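# Swing the microwave door wide open, then let go

## Task

Swing the microwave's door open to a wide angle, and finish the scene with neither robot hand nor arm in contact with the microwave.

## Robot and tools

Robot and scene. Two arms work over a table: left_arm carries a left hand and sits on the +y side, with its base at (+0.021, +0.267, +0.035) m; right_arm carries a right hand, with its base at (-0.023, -0.298, +0.011) m. Both bases are turned almost not at all. A two-camera stand is fixed behind the arms. The cameras are cam_high and cam_low, each 896x504 pixels. Arm names do not match image left and right.

Scene frame: origin at table-top height, halfway between the nominal bases; +x points out over the table, +z up, +y toward left_arm. Reported positions (metres) and end_effector_quat_wxyz use this frame and can be off by a few centimetres.

Hand point. Each arm is tracked at a point fixed to the palm, 0.05 m in front of it and 0.15 m from the wrist face along the fingers. Its +z runs along straight fingers, +y out of the palm, and +x across the palm: away from the thumb on the right hand, toward the thumb on the left. Straight fingers reach 0.06 to 0.07 m past the point along +z, their centre lines 0.06 m toward -y. The hand spans 0.08 m on the little-finger side; on the thumb side 0.02 m (thumb in front of the palm) up to 0.09 m. A wrist bracket on the little-finger side reaches 0.10 m across and can strike things.

The 28-number row. Every row holds 28 values, each in [-1, 1], even if one arm is idle. First left_arm: dx, dy, dz, rx, ry, rz, then little, ring, middle, index, thumb_bend, thumb_turn, force_limit, speed. Then the same 14 for right_arm. The six pose numbers are offsets, not poses: they are measured from that arm's Hand target as it stood when the action or move began, along that Hand target's own axes. 1.0 equals 0.6 m or 180 degrees; rx, ry, rz form one rotation vector. Every row of one action counts from the same starting target, so sending an offset again moves further. Six zeros re-command the current Hand target. The six finger numbers are absolute targets: +1 open or straight, -1 curled; thumb_turn -1 puts the thumb in front of the palm, +1 beside it. force_limit maps -1 to about 0 N and +1 to 10 N at the fingertip (15 N for both thumb motors). speed rises from near zero at -1 to full at +0.48 and above; full speed closes a finger in 0.49 s. To leave a hand unchanged, repeat the eight hand numbers you last sent it; if none were sent yet, use its hand_measured six plus hand_force_limit and hand_speed.

Tools.
execute_actions(actions, cameras): actions is a list of actions; each action is up to 15 rows, one per 1/30 s step, lasting 0.5 s; a short table repeats its final row. cameras lists names, ["all"] or []; an empty actions list returns images and full state.
move(target, speed, blending, blocking, cameras): target is one row or a list of up to 15 rows, every offset counted from the Hand targets at the move's start. speed is m/s per arm path, 0.002 to 4.3 (default 0.25), turns capped at twice that in rad/s; one value or one per target. blend is a corner radius in m (0 = stop at each target). blocking=false returns after about 0.5 s while motion continues. Paths are straight, avoid nothing, and stop after 10 s. The extra "move:" line gives the ending (done, off_target, moving, held, fault) and limits (paced = pose clipped, held = steps withheld).
wait(seconds 0 to 10), stop() to brake a running move, zoom_image(camera, region [x0, y0, x1, y1] in pixels, at most 504 each way), show_instructions() for reference pages, finished_scene(scene=1) to end for good.

Results. Each arm shows end_effector_position, end_effector_quat_wxyz, Hand target (your last clipped command, base for next offsets), joint positions, velocities ("within noise" when still), torques (include arm weight, have fixed offset and noise), temperatures. Hands show hand_measured, hand_stopped_by (moving, target, force, stalled, fault), hand_load_n (positive when pushed open), hand_force_limit, hand_speed. A MOTOR HOT line appears at 85 °C; at 100 °C that arm drops for 30 to 60 s.

Motion habits. The hand often rests 1 to 3 cm (up to 5) short, usually low, without any contact; send the remaining distance as a new offset. Commanded orientation is clipped to 40 degrees from the current one each step. Small moves may not start. Keep paths away from an arm's own base. Joint ranges (rad): waist -2.880 to 2.880, shoulder 0.000 to 3.142, elbow 0.000 to 3.019, wrist pitch -1.693 to 1.571, wrist yaw -1.571 to 1.571, wrist roll -2.094 to 2.094.

Avoid. Approach the door slowly; fast contact and targets set deep past a surface push hard. A blocked arm keeps pressing until commanded back past its hand point. Do not slam the door, let the arms touch each other, overload fingers, or knock anything off the table. Before finishing, withdraw both hands clear of the microwave.

Each tool is called after "Emit:" by a JSON object that holds its "op" and its "data", one argument or row to a line.

Reference images:

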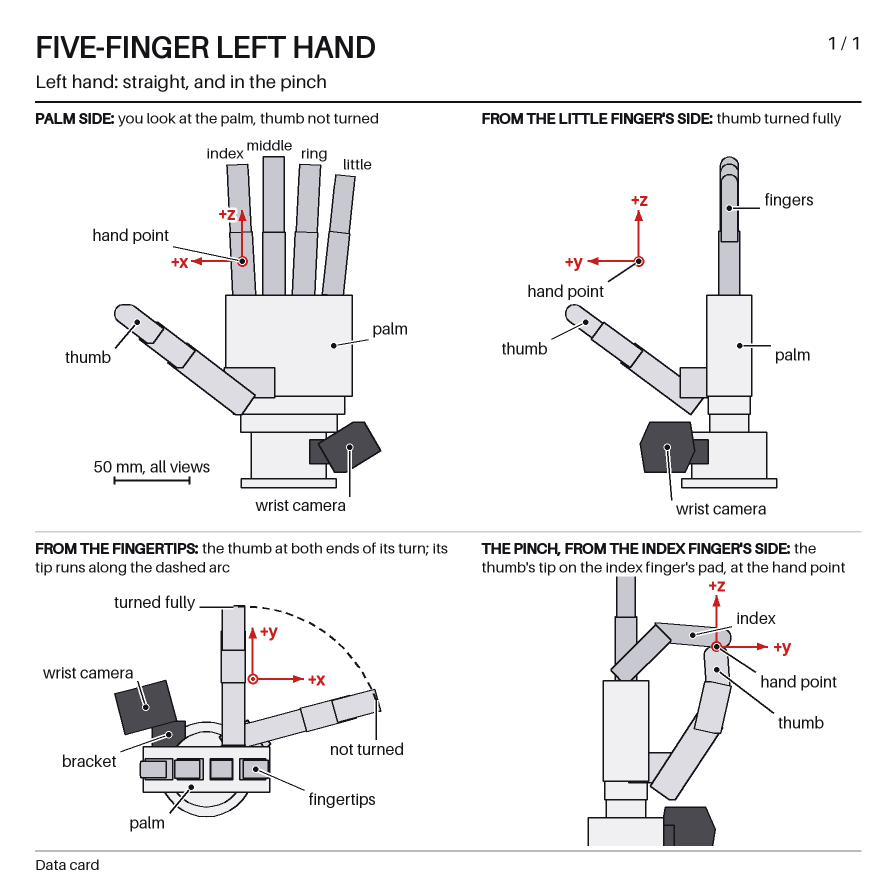

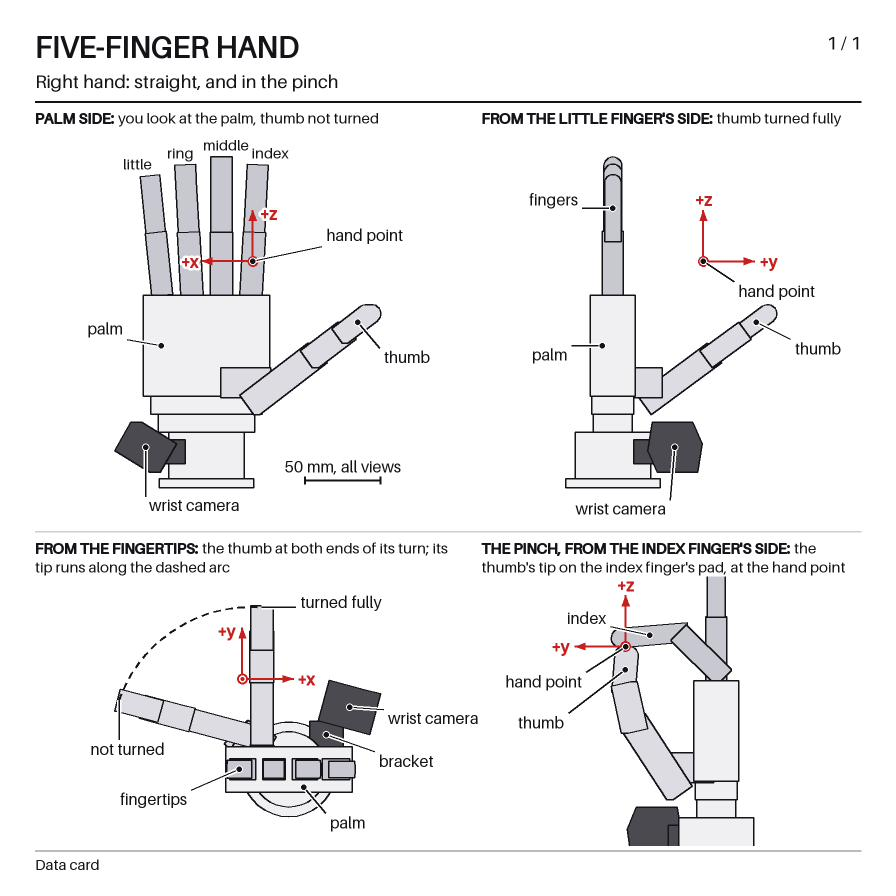

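## Session

Emit:
{"op": "execute_actions", "data": {
  "actions": []
}}

Scene clock: 0.00 s.
left_arm: end_effector_position=(+0.5242, -0.2875, +0.0991) hand_measured=(+1.000, +1.000, +1.000, +1.000, +1.000, +1.000) hand_load_n=(+0.0, +0.0, +0.0, +0.0, +0.0, +0.0) hand_stopped_by=(target, target, target, target, target, target) hand_force_limit=0.00 hand_speed=-0.80 end_effector_quat_wxyz=(+0.505, -0.164, +0.745, -0.404) | right_arm: end_effector_position=(+0.3081, -0.2775, +0.3596) hand_measured=(+1.000, +1.000, +1.000, +1.000, +1.000, +1.000) hand_load_n=(+0.0, +0.0, +0.5, +0.0, +0.0, +0.0) hand_stopped_by=(target, target, target, target, target, target) hand_force_limit=0.00 hand_speed=-0.80 end_effector_quat_wxyz=(-0.289, +0.656, -0.513, +0.472)
Joint positions: left_arm=[-0.956 2.015 1.238 0.589 -0.501 0.588] | right_arm=[0.208 0.603 0.907 -0.716 0.262 -0.245]
Joint velocities: within noise
Joint torques (N m): no reading
Motor temperatures (°C): left_arm=[27 24 21 24 25 22] | right_arm=[25 25 26 29 24 24]
Heat: left arm: hottest waist 27 °C; right arm: hottest wrist pitch 29 °C.
Hand target: left_arm +0.5291, -0.2945, +0.1125; +0.509, -0.167, +0.736, -0.414 | right_arm +0.3096, -0.2772, +0.3733; -0.297, +0.650, -0.510, +0.479

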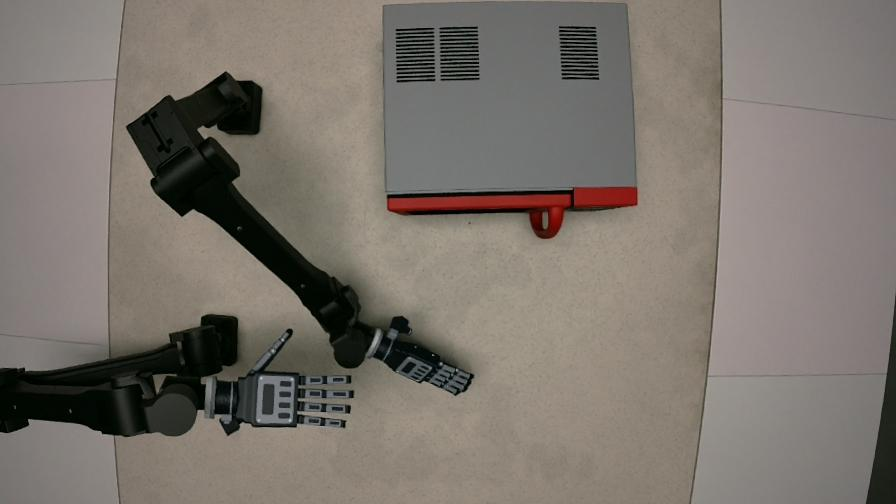

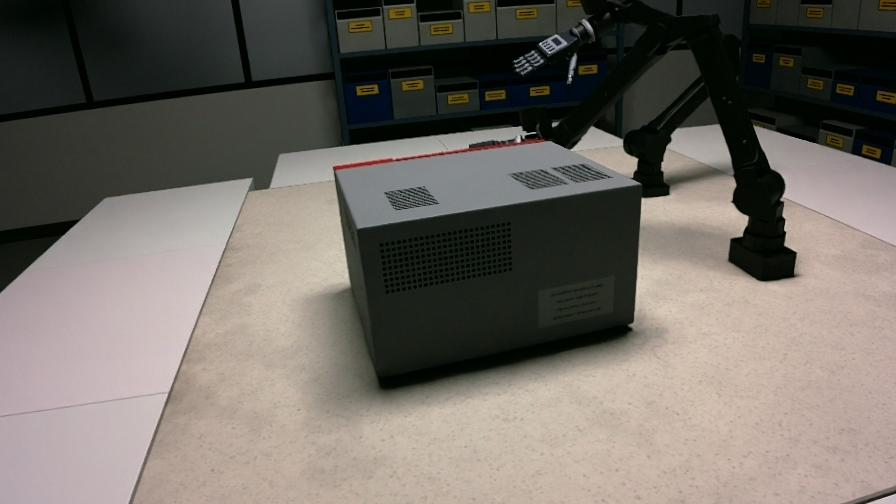

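Emit:
{"op": "zoom_image", "data": {
  "camera": "cam_high",
  "region": [500, 170, 660, 260]
}}

Emit:
{"op": "zoom_image", "data": {
  "camera": "cam_low",
  "region": [320, 130, 660, 400]
}}

Scaled by 3.150 from the camera's 896x504 image, which has a finer 1280x720 frame.

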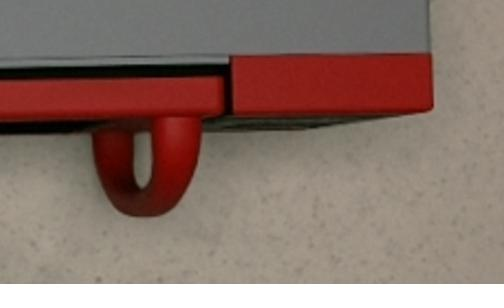

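Scaled by 1.482 from the camera's 896x504 image, which has a finer 1280x720 frame.

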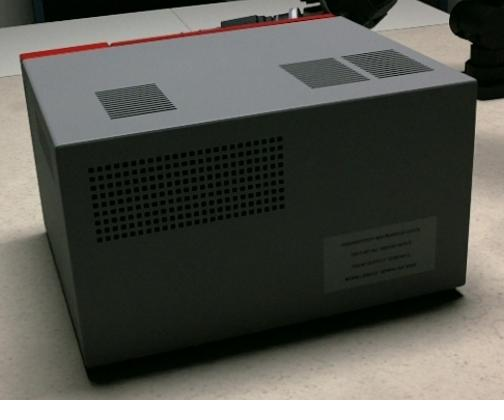

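Emit:
{"op": "move", "data": {
  "target": [
    [-0.4453,-0.1987,-0.6158,0,0,0,1,1,1,1,1,1,0,-0.8,0,0,0,0,0,0,1,1,1,1,1,1,0,-0.8],
    [-0.8608,0.1317,-0.6422,-0.1595,-0.2035,-0.0363,1,1,1,1,1,1,0,-0.8,0,0,0,0,0,0,1,1,1,1,1,1,0,-0.8],
    [-0.999,0.3002,-0.9565,-0.2784,-0.3551,-0.0634,1,1,1,1,1,1,0,-0.8,0,0,0,0,0,0,1,1,1,1,1,1,0,-0.8]
  ],
  "speed": 0.35,
  "blend": [0.05,0.05,0],
  "blocking": false
}}

Scene clock: 46.70 s.
left_arm: end_effector_position=(+0.4986, -0.2477, +0.1503) hand_measured=(+1.000, +1.000, +1.000, +1.000, +1.000, +1.000) hand_load_n=(+0.0, +0.0, +0.0, +0.0, +0.0, +0.0) hand_stopped_by=(target, target, target, target, target, target) hand_force_limit=0.00 hand_speed=-0.80 end_effector_quat_wxyz=(+0.510, -0.169, +0.738, -0.409) | right_arm: end_effector_position=(+0.3081, -0.2775, +0.3596) hand_measured=(+1.000, +1.000, +1.000, +1.000, +1.000, +1.000) hand_load_n=(+0.0, +0.0, +0.0, +0.0, +0.0, +0.0) hand_stopped_by=(target, target, target, target, target, target) hand_force_limit=0.00 hand_speed=-0.80 end_effector_quat_wxyz=(-0.289, +0.656, -0.513, +0.472)
Joint positions: left_arm=[-0.956 1.835 1.099 0.569 -0.51 0.588] | right_arm=[0.208 0.603 0.907 -0.716 0.262 -0.245]
Joint velocities: left_arm=[-0.015 -0.288 0.007 -0.027 -0.066 -0.081] | right_arm=[within noise]
Joint torques (N m): left_arm=[-1.38 -10.17 8.23 2.17 -0.08 -0.1] | right_arm=[0.56 -0.44 10.45 2.32 0.23 -0.07]
Motor temperatures (°C): left_arm=[26 26 25 24 25 22] | right_arm=[25 25 34 29 24 24]
Heat: left arm: hottest waist 26 °C; right arm: hottest elbow 34 °C.
Hand target: left_arm +0.5037, -0.2560, +0.1243; +0.506, -0.165, +0.746, -0.400 (last step not sent: back at the drive's target) | right_arm +0.3096, -0.2772, +0.3733; -0.297, +0.650, -0.510, +0.479
Off the commanded pose: left_arm 0.786 m, 82 deg | right_arm 0.014 m, 1 deg.
move: running; path passed 0 of 3 targets; limits=held
pose unreachable (left arm): on one or more control steps of this call, first in action 0 (counted from 0), this arm could not follow its commanded pose, so it was not sent that pose on those steps. On the call's last step it was still not sent that pose. It may still have moved: this result reports where it is.
cause: moving toward the commanded pose would bring a part of the arm too close to another arm (a part of this arm just beyond joint 4 (wrist pitch) and a part of the right arm just beyond its joint 6 (wrist roll), at the place that arm is still heading or pushing toward).

Emit:
{"op": "wait", "data": {
  "seconds": 0.5,
  "cameras": ["cam_high"]
}}

Scene clock: 47.30 s.
left_arm: end_effector_position=(+0.4983, -0.2474, +0.1086) hand_measured=(+1.000, +1.000, +1.000, +1.000, +1.000, +1.000) hand_load_n=(+0.0, +0.0, +0.0, +0.0, +0.0, -0.5) hand_stopped_by=(target, target, target, target, target, target) hand_force_limit=0.00 hand_speed=-0.80 end_effector_quat_wxyz=(+0.501, -0.163, +0.756, -0.388) | right_arm: end_effector_position=(+0.3081, -0.2775, +0.3596) hand_measured=(+1.000, +1.000, +1.000, +1.000, +1.000, +1.000) hand_load_n=(+0.0, +0.0, +0.0, +0.0, +0.0, +0.0) hand_stopped_by=(target, target, target, target, target, target) hand_force_limit=0.00 hand_speed=-0.80 end_effector_quat_wxyz=(-0.289, +0.656, -0.513, +0.472)
Joint positions: left_arm=[-0.956 1.901 1.104 0.569 -0.51 0.588] | right_arm=[0.208 0.603 0.907 -0.716 0.262 -0.245]
Joint torques (N m): left_arm=[-1.14 -14.51 8.4 2.51 -0.03 -0.1] | right_arm=[0.62 -0.44 10.51 2.3 0.23 -0.08]
Heat: left arm: hottest waist 26 °C; right arm: hottest elbow 34 °C.
Hand target: left_arm +0.5037, -0.2560, +0.1242; +0.505, -0.165, +0.746, -0.400 (not the last commanded pose) | right_arm +0.3096, -0.2772, +0.3733; -0.297, +0.650, -0.510, +0.479
Off the commanded pose: left_arm 0.801 m, 82 deg | right_arm 0.014 m, 1 deg.
earlier move: held (left_arm; a check stopped the path), off_target (right_arm); path passed 0 of 3 targets; limits=held
wait: 0.07 of 0.5 s (the move ended)
pose unreachable (left arm): on one or more control steps of this call, first in action 0 (counted from 0), this arm could not follow its commanded pose, so it was not sent that pose on those steps. It may still have moved: this result reports where it is.
cause: the arm was still moving fast after it was held for getting too close to another arm, so it took no new command.
Images, in order (width x height): cam_high 896x504.

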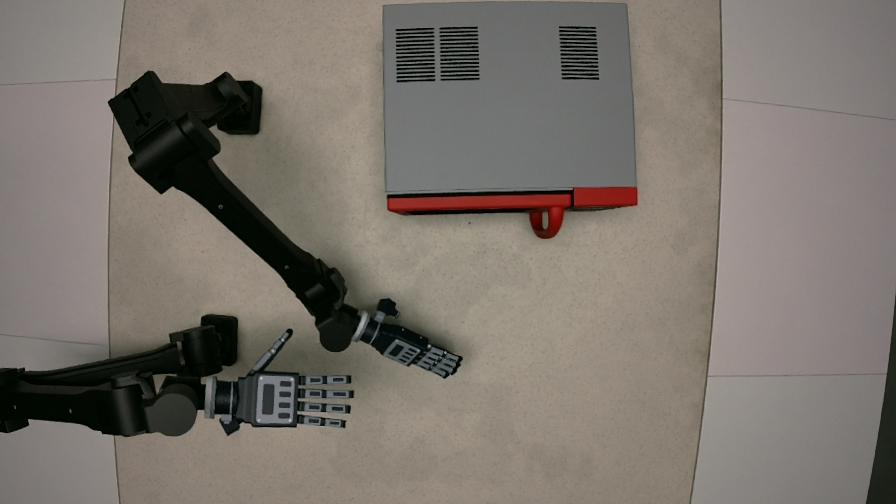

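Emit:
{"op": "move", "data": {
  "target": [
    [0,0,0,0,0,0,1,1,1,1,1,1,0,-0.8,0.4097,0.1582,-0.1423,-0.08,0.2187,0.0913,1,1,1,1,1,1,0,-0.8],
    [-0.4048,-0.1912,-0.5573,0,0,0,1,1,1,1,1,1,0,-0.8,0.4097,0.1582,-0.1423,-0.08,0.2187,0.0913,1,1,1,1,1,1,0,-0.8],
    [-0.8135,0.1472,-0.5795,-0.1622,-0.1993,-0.0437,1,1,1,1,1,1,0,-0.8,0.4097,0.1582,-0.1423,-0.08,0.2187,0.0913,1,1,1,1,1,1,0,-0.8],
    [-0.9497,0.327,-0.8905,-0.2831,-0.3478,-0.0763,1,1,1,1,1,1,0,-0.8,0.4097,0.1582,-0.1423,-0.08,0.2187,0.0913,1,1,1,1,1,1,0,-0.8]
  ],
  "speed": 0.3,
  "blend": [0.02,0.05,0.05,0],
  "blocking": true,
  "cameras": ["cam_high", "cam_low"]
}}

Scene clock: 69.87 s.
left_arm: end_effector_position=(+0.3082, +0.4627, +0.4011) hand_measured=(+1.000, +1.000, +1.000, +1.000, +1.000, +1.000) hand_load_n=(+0.0, +0.0, +0.0, +0.0, +0.0, +0.0) hand_stopped_by=(target, target, target, target, target, target) hand_force_limit=0.00 hand_speed=-0.80 end_effector_quat_wxyz=(+0.637, -0.611, +0.469, +0.034) | right_arm: end_effector_position=(+0.1986, -0.5225, +0.3709) hand_measured=(+1.000, +1.000, +1.000, +1.000, +1.000, +1.000) hand_load_n=(-0.5, -0.5, +0.0, +0.0, +0.0, -0.5) hand_stopped_by=(target, target, target, target, target, target) hand_force_limit=0.00 hand_speed=-0.80 end_effector_quat_wxyz=(+0.090, -0.413, +0.733, -0.532)
Joint positions: left_arm=[0.21 0.635 0.836 -0.459 -0.752 0.53] | right_arm=[-0.715 0.583 0.952 -0.802 0.126 -0.287]
Joint torques (N m): left_arm=[0.26 0.85 11.38 2.03 -0.08 -0.14] | right_arm=[-0.5 0.26 12.18 2.91 0.11 -0.23]
Heat: left arm: hottest waist 26 °C; right arm: hottest elbow 36 °C.
Hand target: left_arm +0.3083, +0.4676, +0.4189; +0.644, -0.614, +0.456, +0.029 | right_arm +0.1998, -0.5300, +0.3999; +0.091, -0.405, +0.720, -0.556
Off the commanded pose: left_arm 0.019 m, 2 deg | right_arm 0.030 m, 3 deg.
move: off_target (left_arm, right_arm)

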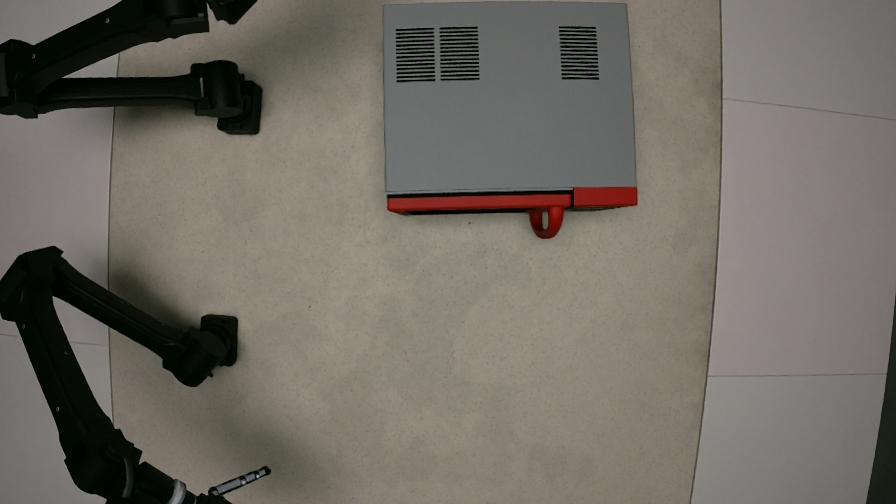

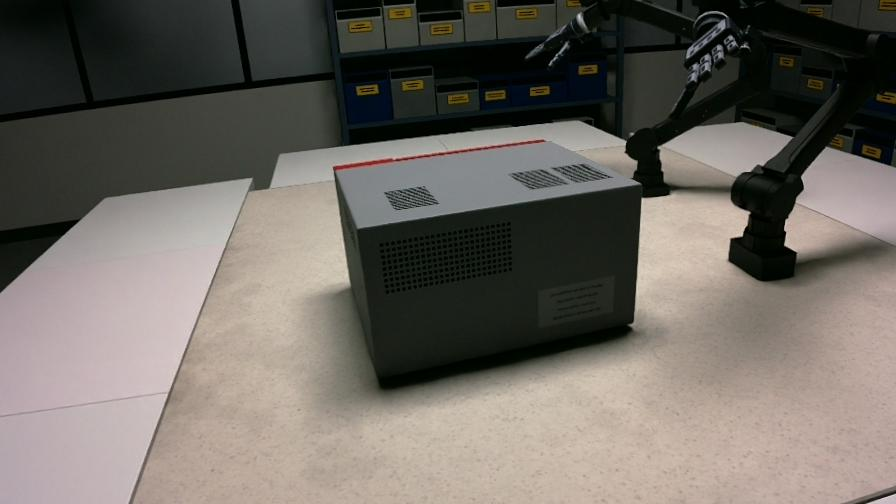

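Emit:
{"op": "move", "data": {
  "target": [0,0,0,0,0,0,1,1,1,1,1,1,0,-0.8,-0.9003,0.0226,0.2078,-0.0797,-0.3319,0.507,1,1,1,1,1,1,0,-0.8],
  "speed": 0.4,
  "blocking": true,
  "cameras": ["cam_high", "cam_low"]
}}

Scene clock: 82.33 s.
left_arm: end_effector_position=(+0.3082, +0.4628, +0.4011) hand_measured=(+1.000, +1.000, +1.000, +1.000, +1.000, +1.000) hand_load_n=(+0.0, +0.0, +0.0, +0.0, +0.0, +0.0) hand_stopped_by=(target, target, target, target, target, target) hand_force_limit=0.00 hand_speed=-0.80 end_effector_quat_wxyz=(+0.637, -0.611, +0.469, +0.034) | right_arm: end_effector_position=(+0.6107, -0.2569, +0.1651) hand_measured=(+1.000, +1.000, +1.000, +1.000, +1.000, +1.000) hand_load_n=(+0.0, +0.0, +0.0, +0.0, +0.0, +0.0) hand_stopped_by=(target, target, target, target, target, target) hand_force_limit=0.00 hand_speed=-0.80 end_effector_quat_wxyz=(+0.698, -0.002, +0.716, -0.008)
Joint positions: left_arm=[0.21 0.635 0.836 -0.459 -0.751 0.53] | right_arm=[-0.002 1.862 0.749 1.088 -0.029 1.556]
Joint torques (N m): left_arm=[0.26 0.85 11.37 2.03 -0.07 -0.14] | right_arm=[1.67 -9.58 6.97 3.04 0.23 0.13]
Heat: left arm: hottest elbow 27 °C; right arm: hottest elbow 36 °C.
Hand target: left_arm +0.3083, +0.4676, +0.4189; +0.644, -0.614, +0.456, +0.029 | right_arm +0.6198, -0.2501, +0.1703; +0.707, +0.000, +0.707, +0.000
Off the commanded pose: left_arm 0.018 m, 2 deg | right_arm 0.013 m, 2 deg.
move: off_target (left_arm, right_arm)

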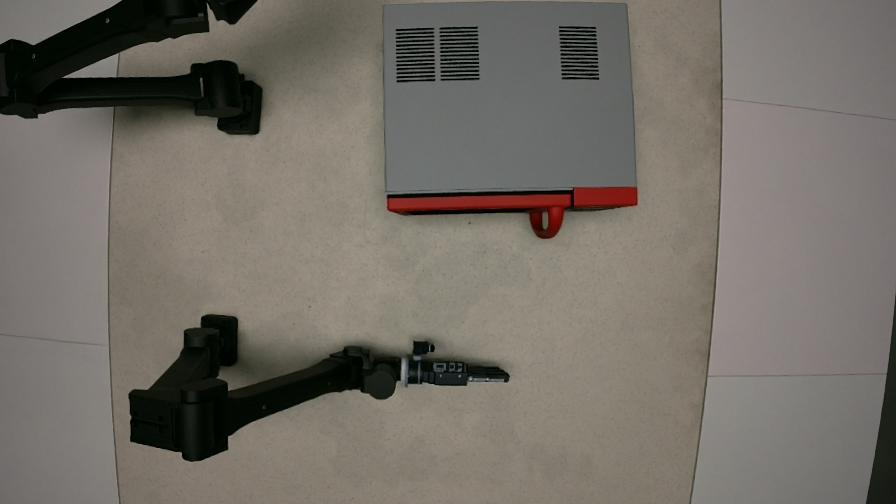

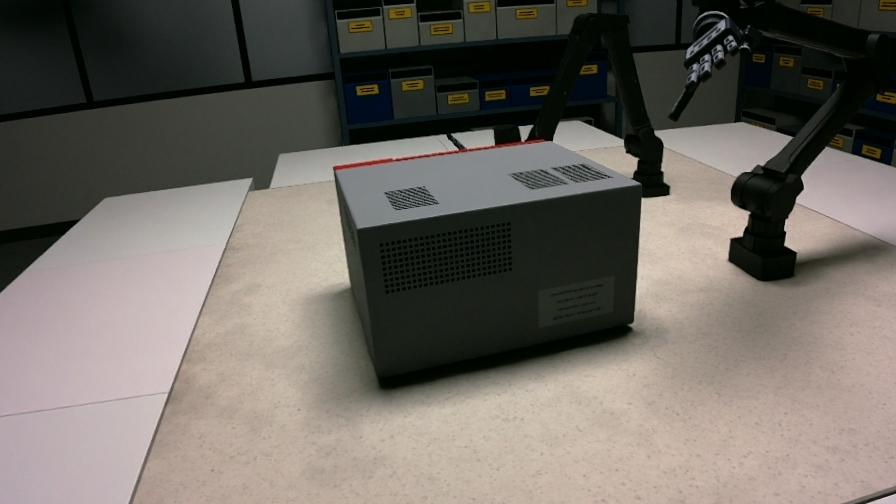

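Emit:
{"op": "zoom_image", "data": {
  "camera": "cam_high",
  "region": [390, 180, 650, 400]
}}

Scaled by 1.938 from the camera's 896x504 image, which has a finer 1280x720 frame.

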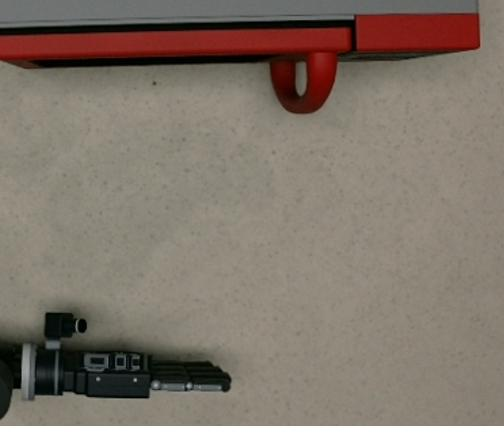

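Emit:
{"op": "move", "data": {
  "target": [0,0,0,0,0,0,1,1,1,1,1,1,0,-0.8,0,0.3,0.2667,0,0,0,1,1,1,1,1,1,0,-0.8],
  "speed": 0.25,
  "blocking": true,
  "cameras": ["cam_high", "cam_low"]
}}

Emit:
{"op": "zoom_image", "data": {
  "camera": "cam_high",
  "region": [470, 180, 630, 310]
}}

Emit:
{"op": "zoom_image", "data": {
  "camera": "cam_low",
  "region": [310, 100, 560, 220]
}}

Scene clock: 91.50 s.
left_arm: end_effector_position=(+0.3082, +0.4628, +0.4011) hand_measured=(+1.000, +1.000, +1.000, +1.000, +1.000, +1.000) hand_load_n=(+0.0, +0.0, +0.0, +0.0, +0.0, -0.5) hand_stopped_by=(target, target, target, target, target, target) hand_force_limit=0.00 hand_speed=-0.80 end_effector_quat_wxyz=(+0.637, -0.611, +0.469, +0.034) | right_arm: end_effector_position=(+0.7701, -0.0765, +0.1738) hand_measured=(+1.000, +1.000, +1.000, +1.000, +1.000, +1.000) hand_load_n=(+0.0, +0.0, +0.0, +0.0, +0.0, +0.0) hand_stopped_by=(target, target, target, target, target, target) hand_force_limit=0.00 hand_speed=-0.80 end_effector_quat_wxyz=(+0.707, -0.004, +0.707, -0.006)
Joint positions: left_arm=[0.21 0.635 0.836 -0.459 -0.751 0.53] | right_arm=[0.301 2.145 1.329 0.816 0.267 1.557]
Joint torques (N m): left_arm=[0.21 0.85 11.38 2.02 -0.07 -0.14] | right_arm=[1.14 -14.33 9.52 1.85 0.23 0.13]
Heat: left arm: hottest elbow 28 °C; right arm: hottest elbow 35 °C.
Hand target: left_arm +0.3083, +0.4676, +0.4189; +0.644, -0.614, +0.456, +0.029 | right_arm +0.7799, -0.0701, +0.1705; +0.707, +0.000, +0.707, +0.000
Off the commanded pose: left_arm 0.018 m, 2 deg | right_arm 0.012 m, 1 deg.
move: off_target (left_arm, right_arm)

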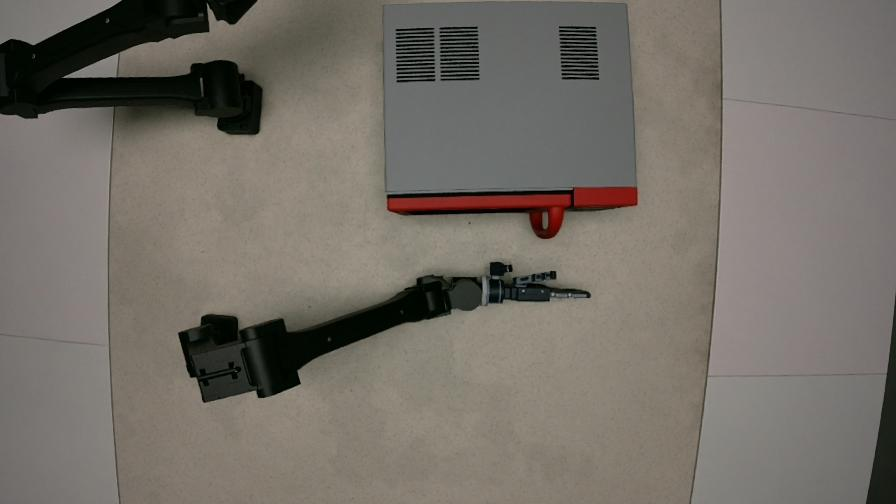

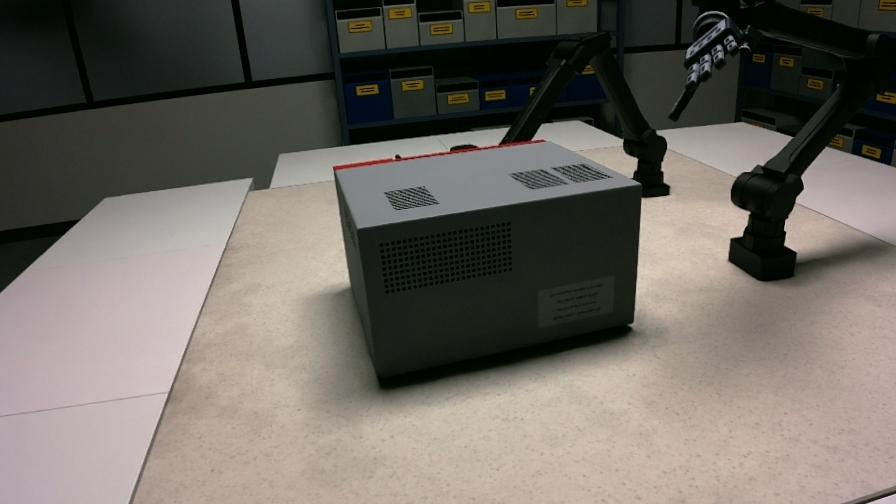

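Scaled by 3.150 from the camera's 896x504 image, which has a finer 1280x720 frame.

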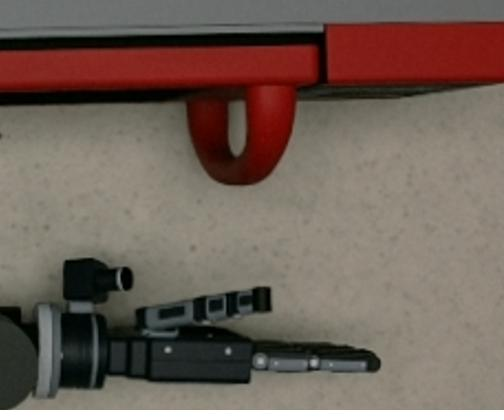

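Scaled by 2.016 from the camera's 896x504 image, which has a finer 1280x720 frame.

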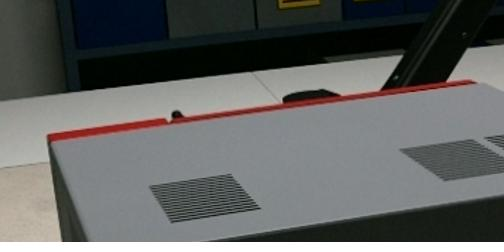

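Emit:
{"op": "move", "data": {
  "target": [0,0,0,0,0,0,1,1,1,1,1,1,0,-0.8,0.0167,0.1333,0,0,0,0,1,1,1,1,1,1,0,-0.8],
  "speed": 0.15,
  "blocking": true,
  "cameras": ["cam_high", "cam_low"]
}}

Emit:
{"op": "zoom_image", "data": {
  "camera": "cam_high",
  "region": [490, 180, 610, 280]
}}

Emit:
{"op": "zoom_image", "data": {
  "camera": "cam_low",
  "region": [310, 100, 560, 220]
}}

Scene clock: 104.97 s.
left_arm: end_effector_position=(+0.3082, +0.4628, +0.4011) hand_measured=(+1.000, +1.000, +1.000, +1.000, +1.000, +1.000) hand_load_n=(+0.0, +0.0, +0.0, +0.0, +0.0, +0.0) hand_stopped_by=(target, target, target, target, target, target) hand_force_limit=0.00 hand_speed=-0.80 end_effector_quat_wxyz=(+0.637, -0.611, +0.469, +0.034) | right_arm: end_effector_position=(+0.7721, -0.0016, +0.1662) hand_measured=(+1.000, +1.000, +1.000, +1.000, +1.000, +1.000) hand_load_n=(+0.0, +0.0, +0.0, +0.0, +0.0, +0.0) hand_stopped_by=(target, target, target, target, target, target) hand_force_limit=0.00 hand_speed=-0.80 end_effector_quat_wxyz=(+0.707, +0.005, +0.707, -0.003)
Joint positions: left_arm=[0.21 0.635 0.836 -0.459 -0.751 0.53] | right_arm=[0.416 2.208 1.423 0.786 0.389 1.573]
Joint torques (N m): left_arm=[0.26 0.85 11.37 2.02 -0.07 -0.14] | right_arm=[1.26 -15.03 9.74 1.81 0.09 -0.05]
Heat: left arm: hottest elbow 29 °C; right arm: hottest elbow 35 °C.
Hand target: left_arm +0.3083, +0.4676, +0.4189; +0.644, -0.614, +0.456, +0.029 | right_arm +0.7799, +0.0098, +0.1606; +0.707, +0.000, +0.707, +0.000
Off the commanded pose: left_arm 0.018 m, 2 deg | right_arm 0.015 m, 1 deg.
move: off_target (left_arm, right_arm)

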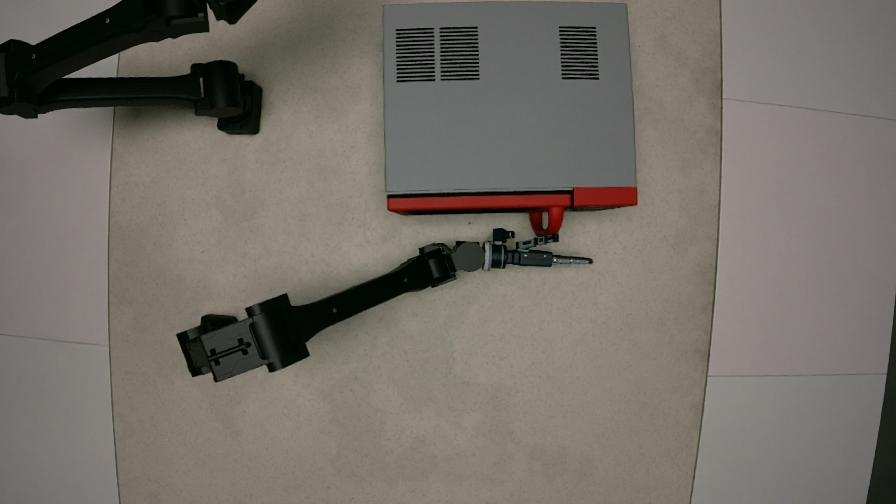

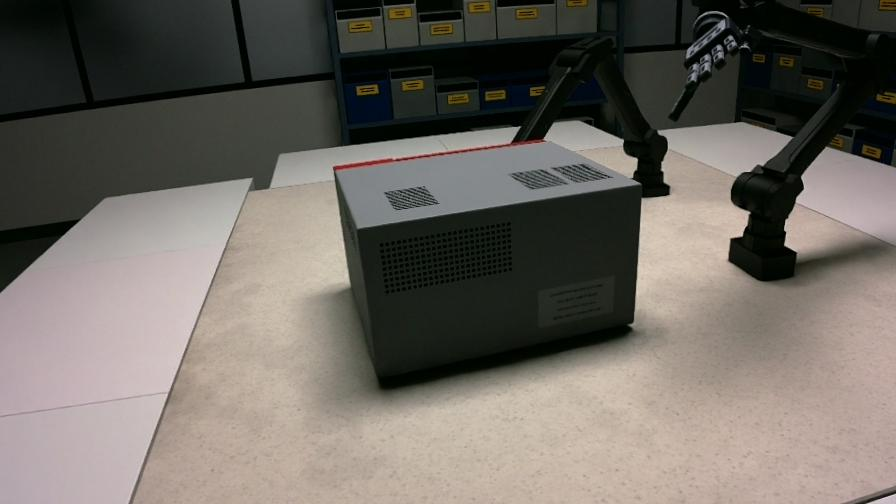

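Scaled by 4.200 from the camera's 896x504 image, which has a finer 1280x720 frame.

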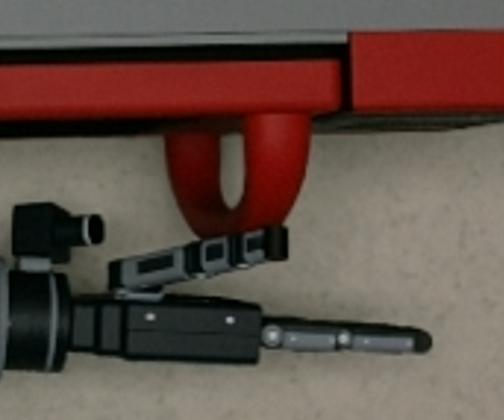

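Scaled by 2.016 from the camera's 896x504 image, which has a finer 1280x720 frame.

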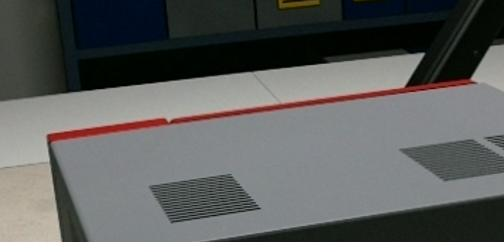

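Emit:
{"op": "move", "data": {
  "target": [0,0,0,0,0,0,1,1,1,1,1,1,0,-0.8,0,0.055,0,0,0,0,1,1,1,1,1,1,0,-0.8],
  "speed": 0.05,
  "blocking": true,
  "cameras": ["cam_high"]
}}

Emit:
{"op": "zoom_image", "data": {
  "camera": "cam_high",
  "region": [490, 180, 610, 280]
}}

Scene clock: 117.80 s.
left_arm: end_effector_position=(+0.3082, +0.4628, +0.4011) hand_measured=(+1.000, +1.000, +1.000, +1.000, +1.000, +1.000) hand_load_n=(+0.0, +0.0, +0.0, +0.0, +0.5, +0.0) hand_stopped_by=(target, target, target, target, target, target) hand_force_limit=0.00 hand_speed=-0.80 end_effector_quat_wxyz=(+0.637, -0.611, +0.469, +0.034) | right_arm: end_effector_position=(+0.7800, -0.0002, +0.1692) hand_measured=(+1.000, +1.000, +1.000, +1.000, +1.000, +1.000) hand_load_n=(+0.0, +0.0, +0.0, +0.0, +0.0, +0.5) hand_stopped_by=(target, target, target, target, target, target) hand_force_limit=0.00 hand_speed=-0.80 end_effector_quat_wxyz=(+0.709, +0.024, +0.705, -0.012)
Joint positions: left_arm=[0.21 0.635 0.836 -0.459 -0.751 0.53] | right_arm=[0.426 2.223 1.458 0.771 0.441 1.585]
Joint torques (N m): left_arm=[0.26 0.85 11.38 2.03 -0.07 -0.14] | right_arm=[4.19 -14.92 10.13 1.62 -0.13 -0.19]
Motor temperatures (°C): left_arm=[26 25 30 24 24 22] | right_arm=[25 26 36 28 24 24]
Heat: left arm: hottest elbow 30 °C; right arm: hottest elbow 36 °C.
Hand target: left_arm +0.3083, +0.4676, +0.4189; +0.644, -0.614, +0.456, +0.029 | right_arm +0.7798, +0.0429, +0.1605; +0.707, +0.000, +0.707, +0.000
Off the commanded pose: left_arm 0.018 m, 2 deg | right_arm 0.044 m, 3 deg.
move: off_target (left_arm, right_arm)
Images, in order (width x height): cam_high 896x504.

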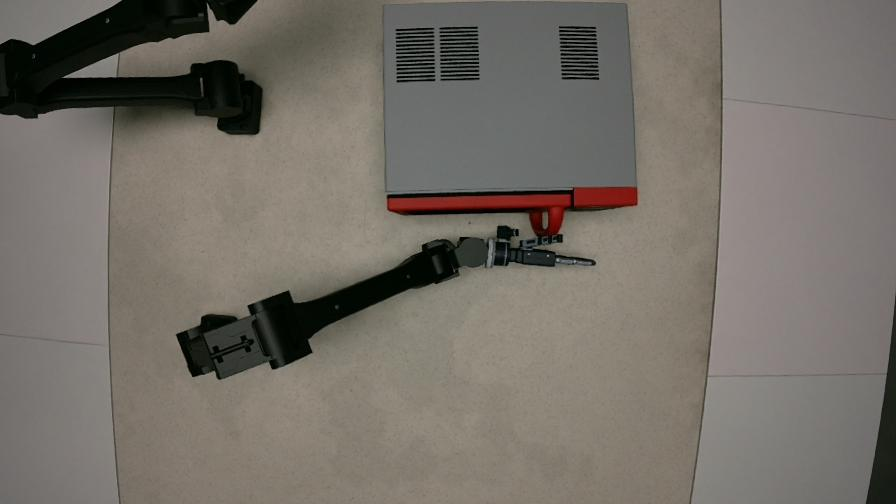

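Scaled by 4.200 from the camera's 896x504 image, which has a finer 1280x720 frame.

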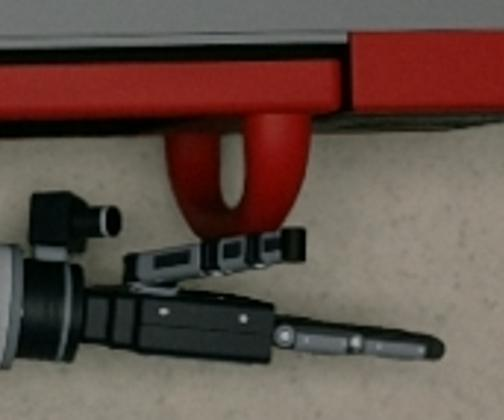

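Emit:
{"op": "move", "data": {
  "target": [
    [0,0,0,0,0,0,1,1,1,1,1,1,0,-0.8,0,-0.4,-0.0667,0,0,0,0,0,0,0,1,1,0,-0.4],
    [0,0,0,0,0,0,1,1,1,1,1,1,0,-0.8,-0.0408,-0.2717,0.0167,-0.4167,0,0,0,0,0,0,1,1,0,-0.4]
  ],
  "speed": 0.25,
  "blend": [0.03,0],
  "blocking": true,
  "cameras": ["cam_high", "cam_low"]
}}

Emit:
{"op": "zoom_image", "data": {
  "camera": "cam_high",
  "region": [490, 180, 650, 370]
}}

Scene clock: 153.73 s.
left_arm: end_effector_position=(+0.3082, +0.4628, +0.4011) hand_measured=(+1.000, +1.000, +1.000, +1.000, +1.000, +1.000) hand_load_n=(+0.0, +0.0, +0.0, +0.0, +0.0, +0.0) hand_stopped_by=(target, target, target, target, target, target) hand_force_limit=0.00 hand_speed=-0.80 end_effector_quat_wxyz=(+0.637, -0.611, +0.469, +0.034) | right_arm: end_effector_position=(+0.7852, -0.1244, +0.1923) hand_measured=(+0.000, +0.000, +0.000, +0.000, +1.000, +1.000) hand_load_n=(+0.0, +0.0, +0.0, +0.0, +0.0, +0.0) hand_stopped_by=(target, target, target, target, target, target) hand_force_limit=0.00 hand_speed=-0.40 end_effector_quat_wxyz=(+0.561, -0.425, +0.565, +0.431)
Joint positions: left_arm=[0.21 0.635 0.836 -0.459 -0.751 0.53] | right_arm=[0.001 2.583 2.254 0.333 -1.335 1.584]
Joint torques (N m): left_arm=[0.26 0.85 11.38 2.03 -0.07 -0.14] | right_arm=[0.85 -18.55 11.52 1.24 0.05 -0.09]
Heat: left arm: hottest elbow 31 °C; right arm: hottest elbow 36 °C.
Hand target: left_arm +0.3083, +0.4676, +0.4189; +0.644, -0.614, +0.456, +0.029 | right_arm +0.7899, -0.1202, +0.1850; +0.561, -0.431, +0.561, +0.430
Off the commanded pose: left_arm 0.018 m, 2 deg | right_arm 0.010 m, 1 deg.
move: off_target (left_arm)

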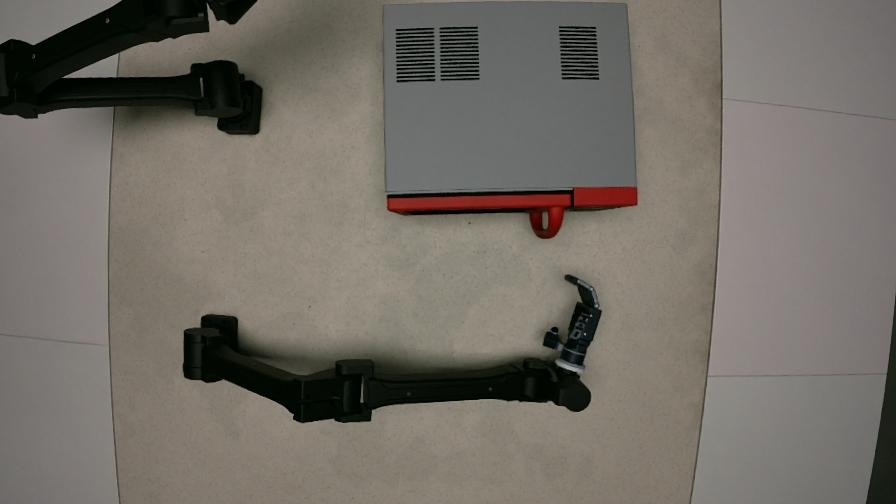

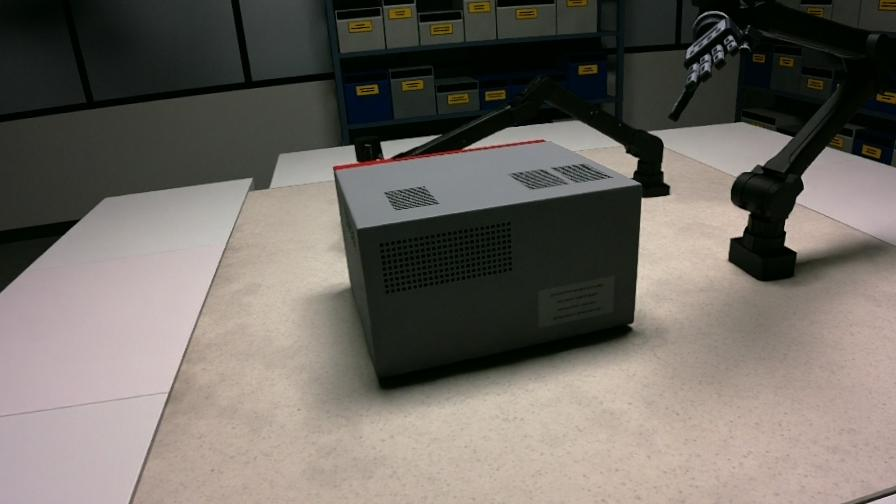

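Scaled by 2.653 from the camera's 896x504 image, which has a finer 1280x720 frame.

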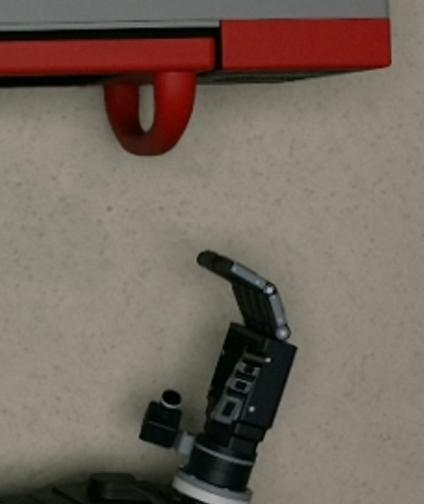

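Emit:
{"op": "move", "data": {
  "target": [0,0,0,0,0,0,1,1,1,1,1,1,0,-0.8,0.0283,-0.0095,0.1578,0,0,0,-0.3,-0.3,-0.3,-0.3,1,1,0,-0.4],
  "speed": 0.2,
  "blocking": true,
  "cameras": ["cam_high", "cam_low"]
}}

Emit:
{"op": "zoom_image", "data": {
  "camera": "cam_high",
  "region": [510, 190, 630, 310]
}}

Scene clock: 165.43 s.
left_arm: end_effector_position=(+0.3082, +0.4628, +0.4011) hand_measured=(+1.000, +1.000, +1.000, +1.000, +1.000, +1.000) hand_load_n=(+0.0, +0.0, +0.0, +0.0, +0.0, +0.0) hand_stopped_by=(target, target, target, target, target, target) hand_force_limit=0.00 hand_speed=-0.80 end_effector_quat_wxyz=(+0.637, -0.611, +0.469, +0.034) | right_arm: end_effector_position=(+0.8140, -0.0215, +0.1757) hand_measured=(-0.300, -0.300, -0.300, -0.300, +1.000, +1.000) hand_load_n=(+0.0, +0.0, +0.0, +0.0, +0.0, +0.0) hand_stopped_by=(target, target, target, target, target, target) hand_force_limit=0.00 hand_speed=-0.40 end_effector_quat_wxyz=(+0.556, -0.428, +0.563, +0.436)
Joint positions: left_arm=[0.21 0.635 0.836 -0.459 -0.751 0.53] | right_arm=[0.124 2.771 2.586 0.184 -1.227 1.584]
Joint torques (N m): left_arm=[0.26 0.85 11.38 2.03 -0.07 -0.14] | right_arm=[-0.38 -19.9 12.08 1.31 0.04 -0.11]
Heat: left arm: hottest elbow 32 °C; right arm: hottest elbow 37 °C.
Hand target: left_arm +0.3083, +0.4676, +0.4189; +0.644, -0.614, +0.456, +0.029 | right_arm +0.8198, -0.0301, +0.1681; +0.561, -0.431, +0.561, +0.431
Off the commanded pose: left_arm 0.018 m, 2 deg | right_arm 0.013 m, 1 deg.
move: off_target (left_arm, right_arm)

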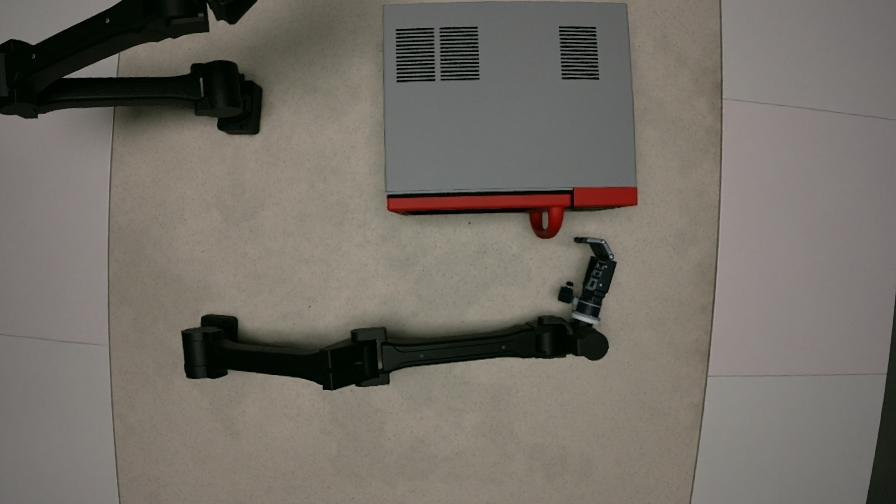

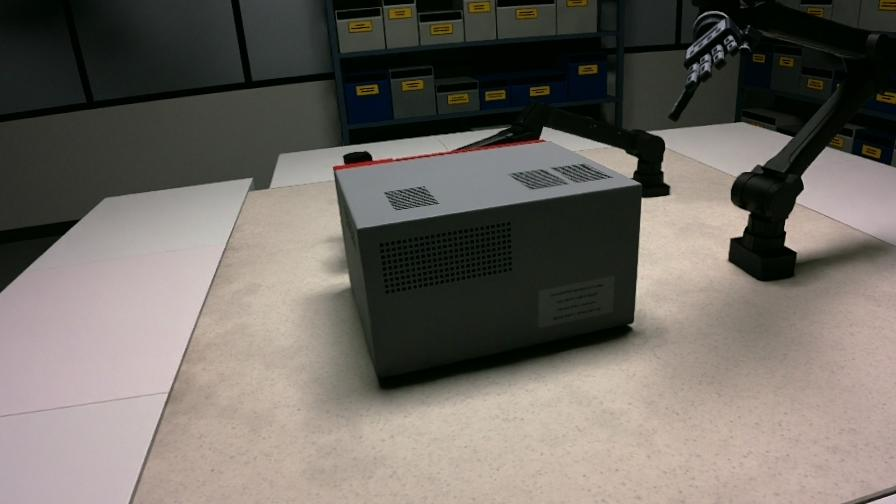

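Scaled by 4.200 from the camera's 896x504 image, which has a finer 1280x720 frame.

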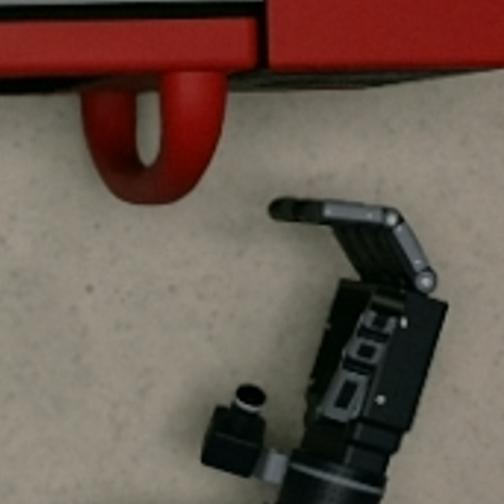

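Emit:
{"op": "move", "data": {
  "target": [0,0,0,0,0,0,1,1,1,1,1,1,0,-0.8,0,0.0186,0.0692,0,0,0,-0.3,-0.3,-0.3,-0.3,1,1,0,-0.4],
  "speed": 0.15,
  "blocking": true,
  "cameras": ["cam_high"]
}}

Emit:
{"op": "zoom_image", "data": {
  "camera": "cam_high",
  "region": [510, 190, 630, 310]
}}

Scene clock: 172.70 s.
left_arm: end_effector_position=(+0.3082, +0.4628, +0.4011) hand_measured=(+1.000, +1.000, +1.000, +1.000, +1.000, +1.000) hand_load_n=(+0.0, +0.0, +0.0, +0.0, +0.0, +0.0) hand_stopped_by=(target, target, target, target, target, target) hand_force_limit=0.00 hand_speed=-0.80 end_effector_quat_wxyz=(+0.637, -0.611, +0.469, +0.034) | right_arm: end_effector_position=(+0.8184, +0.0078, +0.1766) hand_measured=(-0.300, -0.300, -0.300, -0.300, +1.000, +1.000) hand_load_n=(+0.0, +0.0, +0.0, +0.0, +0.0, +0.0) hand_stopped_by=(target, target, target, target, target, target) hand_force_limit=0.00 hand_speed=-0.40 end_effector_quat_wxyz=(+0.559, -0.424, +0.566, +0.432)
Joint positions: left_arm=[0.21 0.635 0.836 -0.459 -0.751 0.53] | right_arm=[0.158 2.806 2.658 0.147 -1.18 1.584]
Joint torques (N m): left_arm=[0.21 0.85 11.37 2.02 -0.07 -0.14] | right_arm=[1.08 -20.01 12.27 1.26 0.16 -0.13]
Heat: left arm: hottest elbow 32 °C; right arm: hottest elbow 37 °C.
Hand target: left_arm +0.3083, +0.4676, +0.4189; +0.644, -0.614, +0.456, +0.029 | right_arm +0.8198, +0.0129, +0.1681; +0.561, -0.431, +0.561, +0.431
Off the commanded pose: left_arm 0.018 m, 2 deg | right_arm 0.010 m, 1 deg.
move: off_target (left_arm)
Images, in order (width x height): cam_high 896x504.

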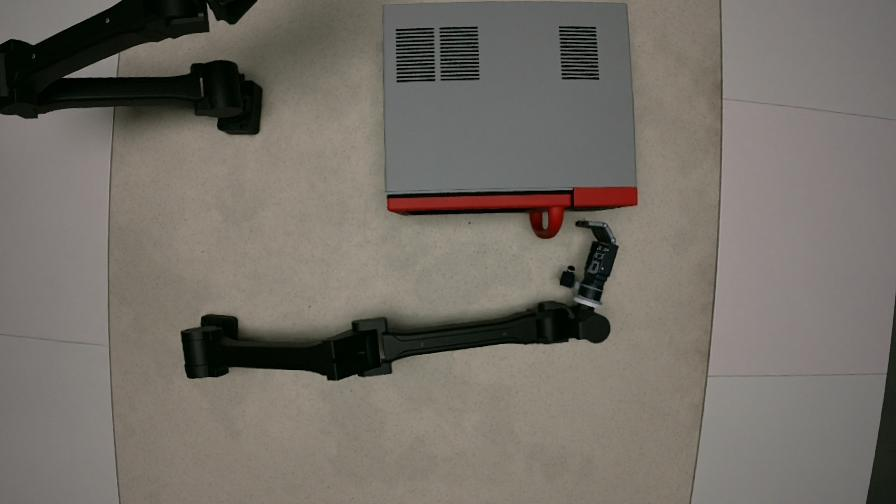

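Scaled by 4.200 from the camera's 896x504 image, which has a finer 1280x720 frame.

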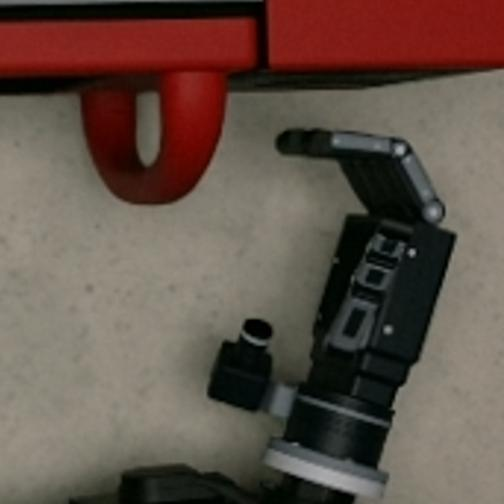

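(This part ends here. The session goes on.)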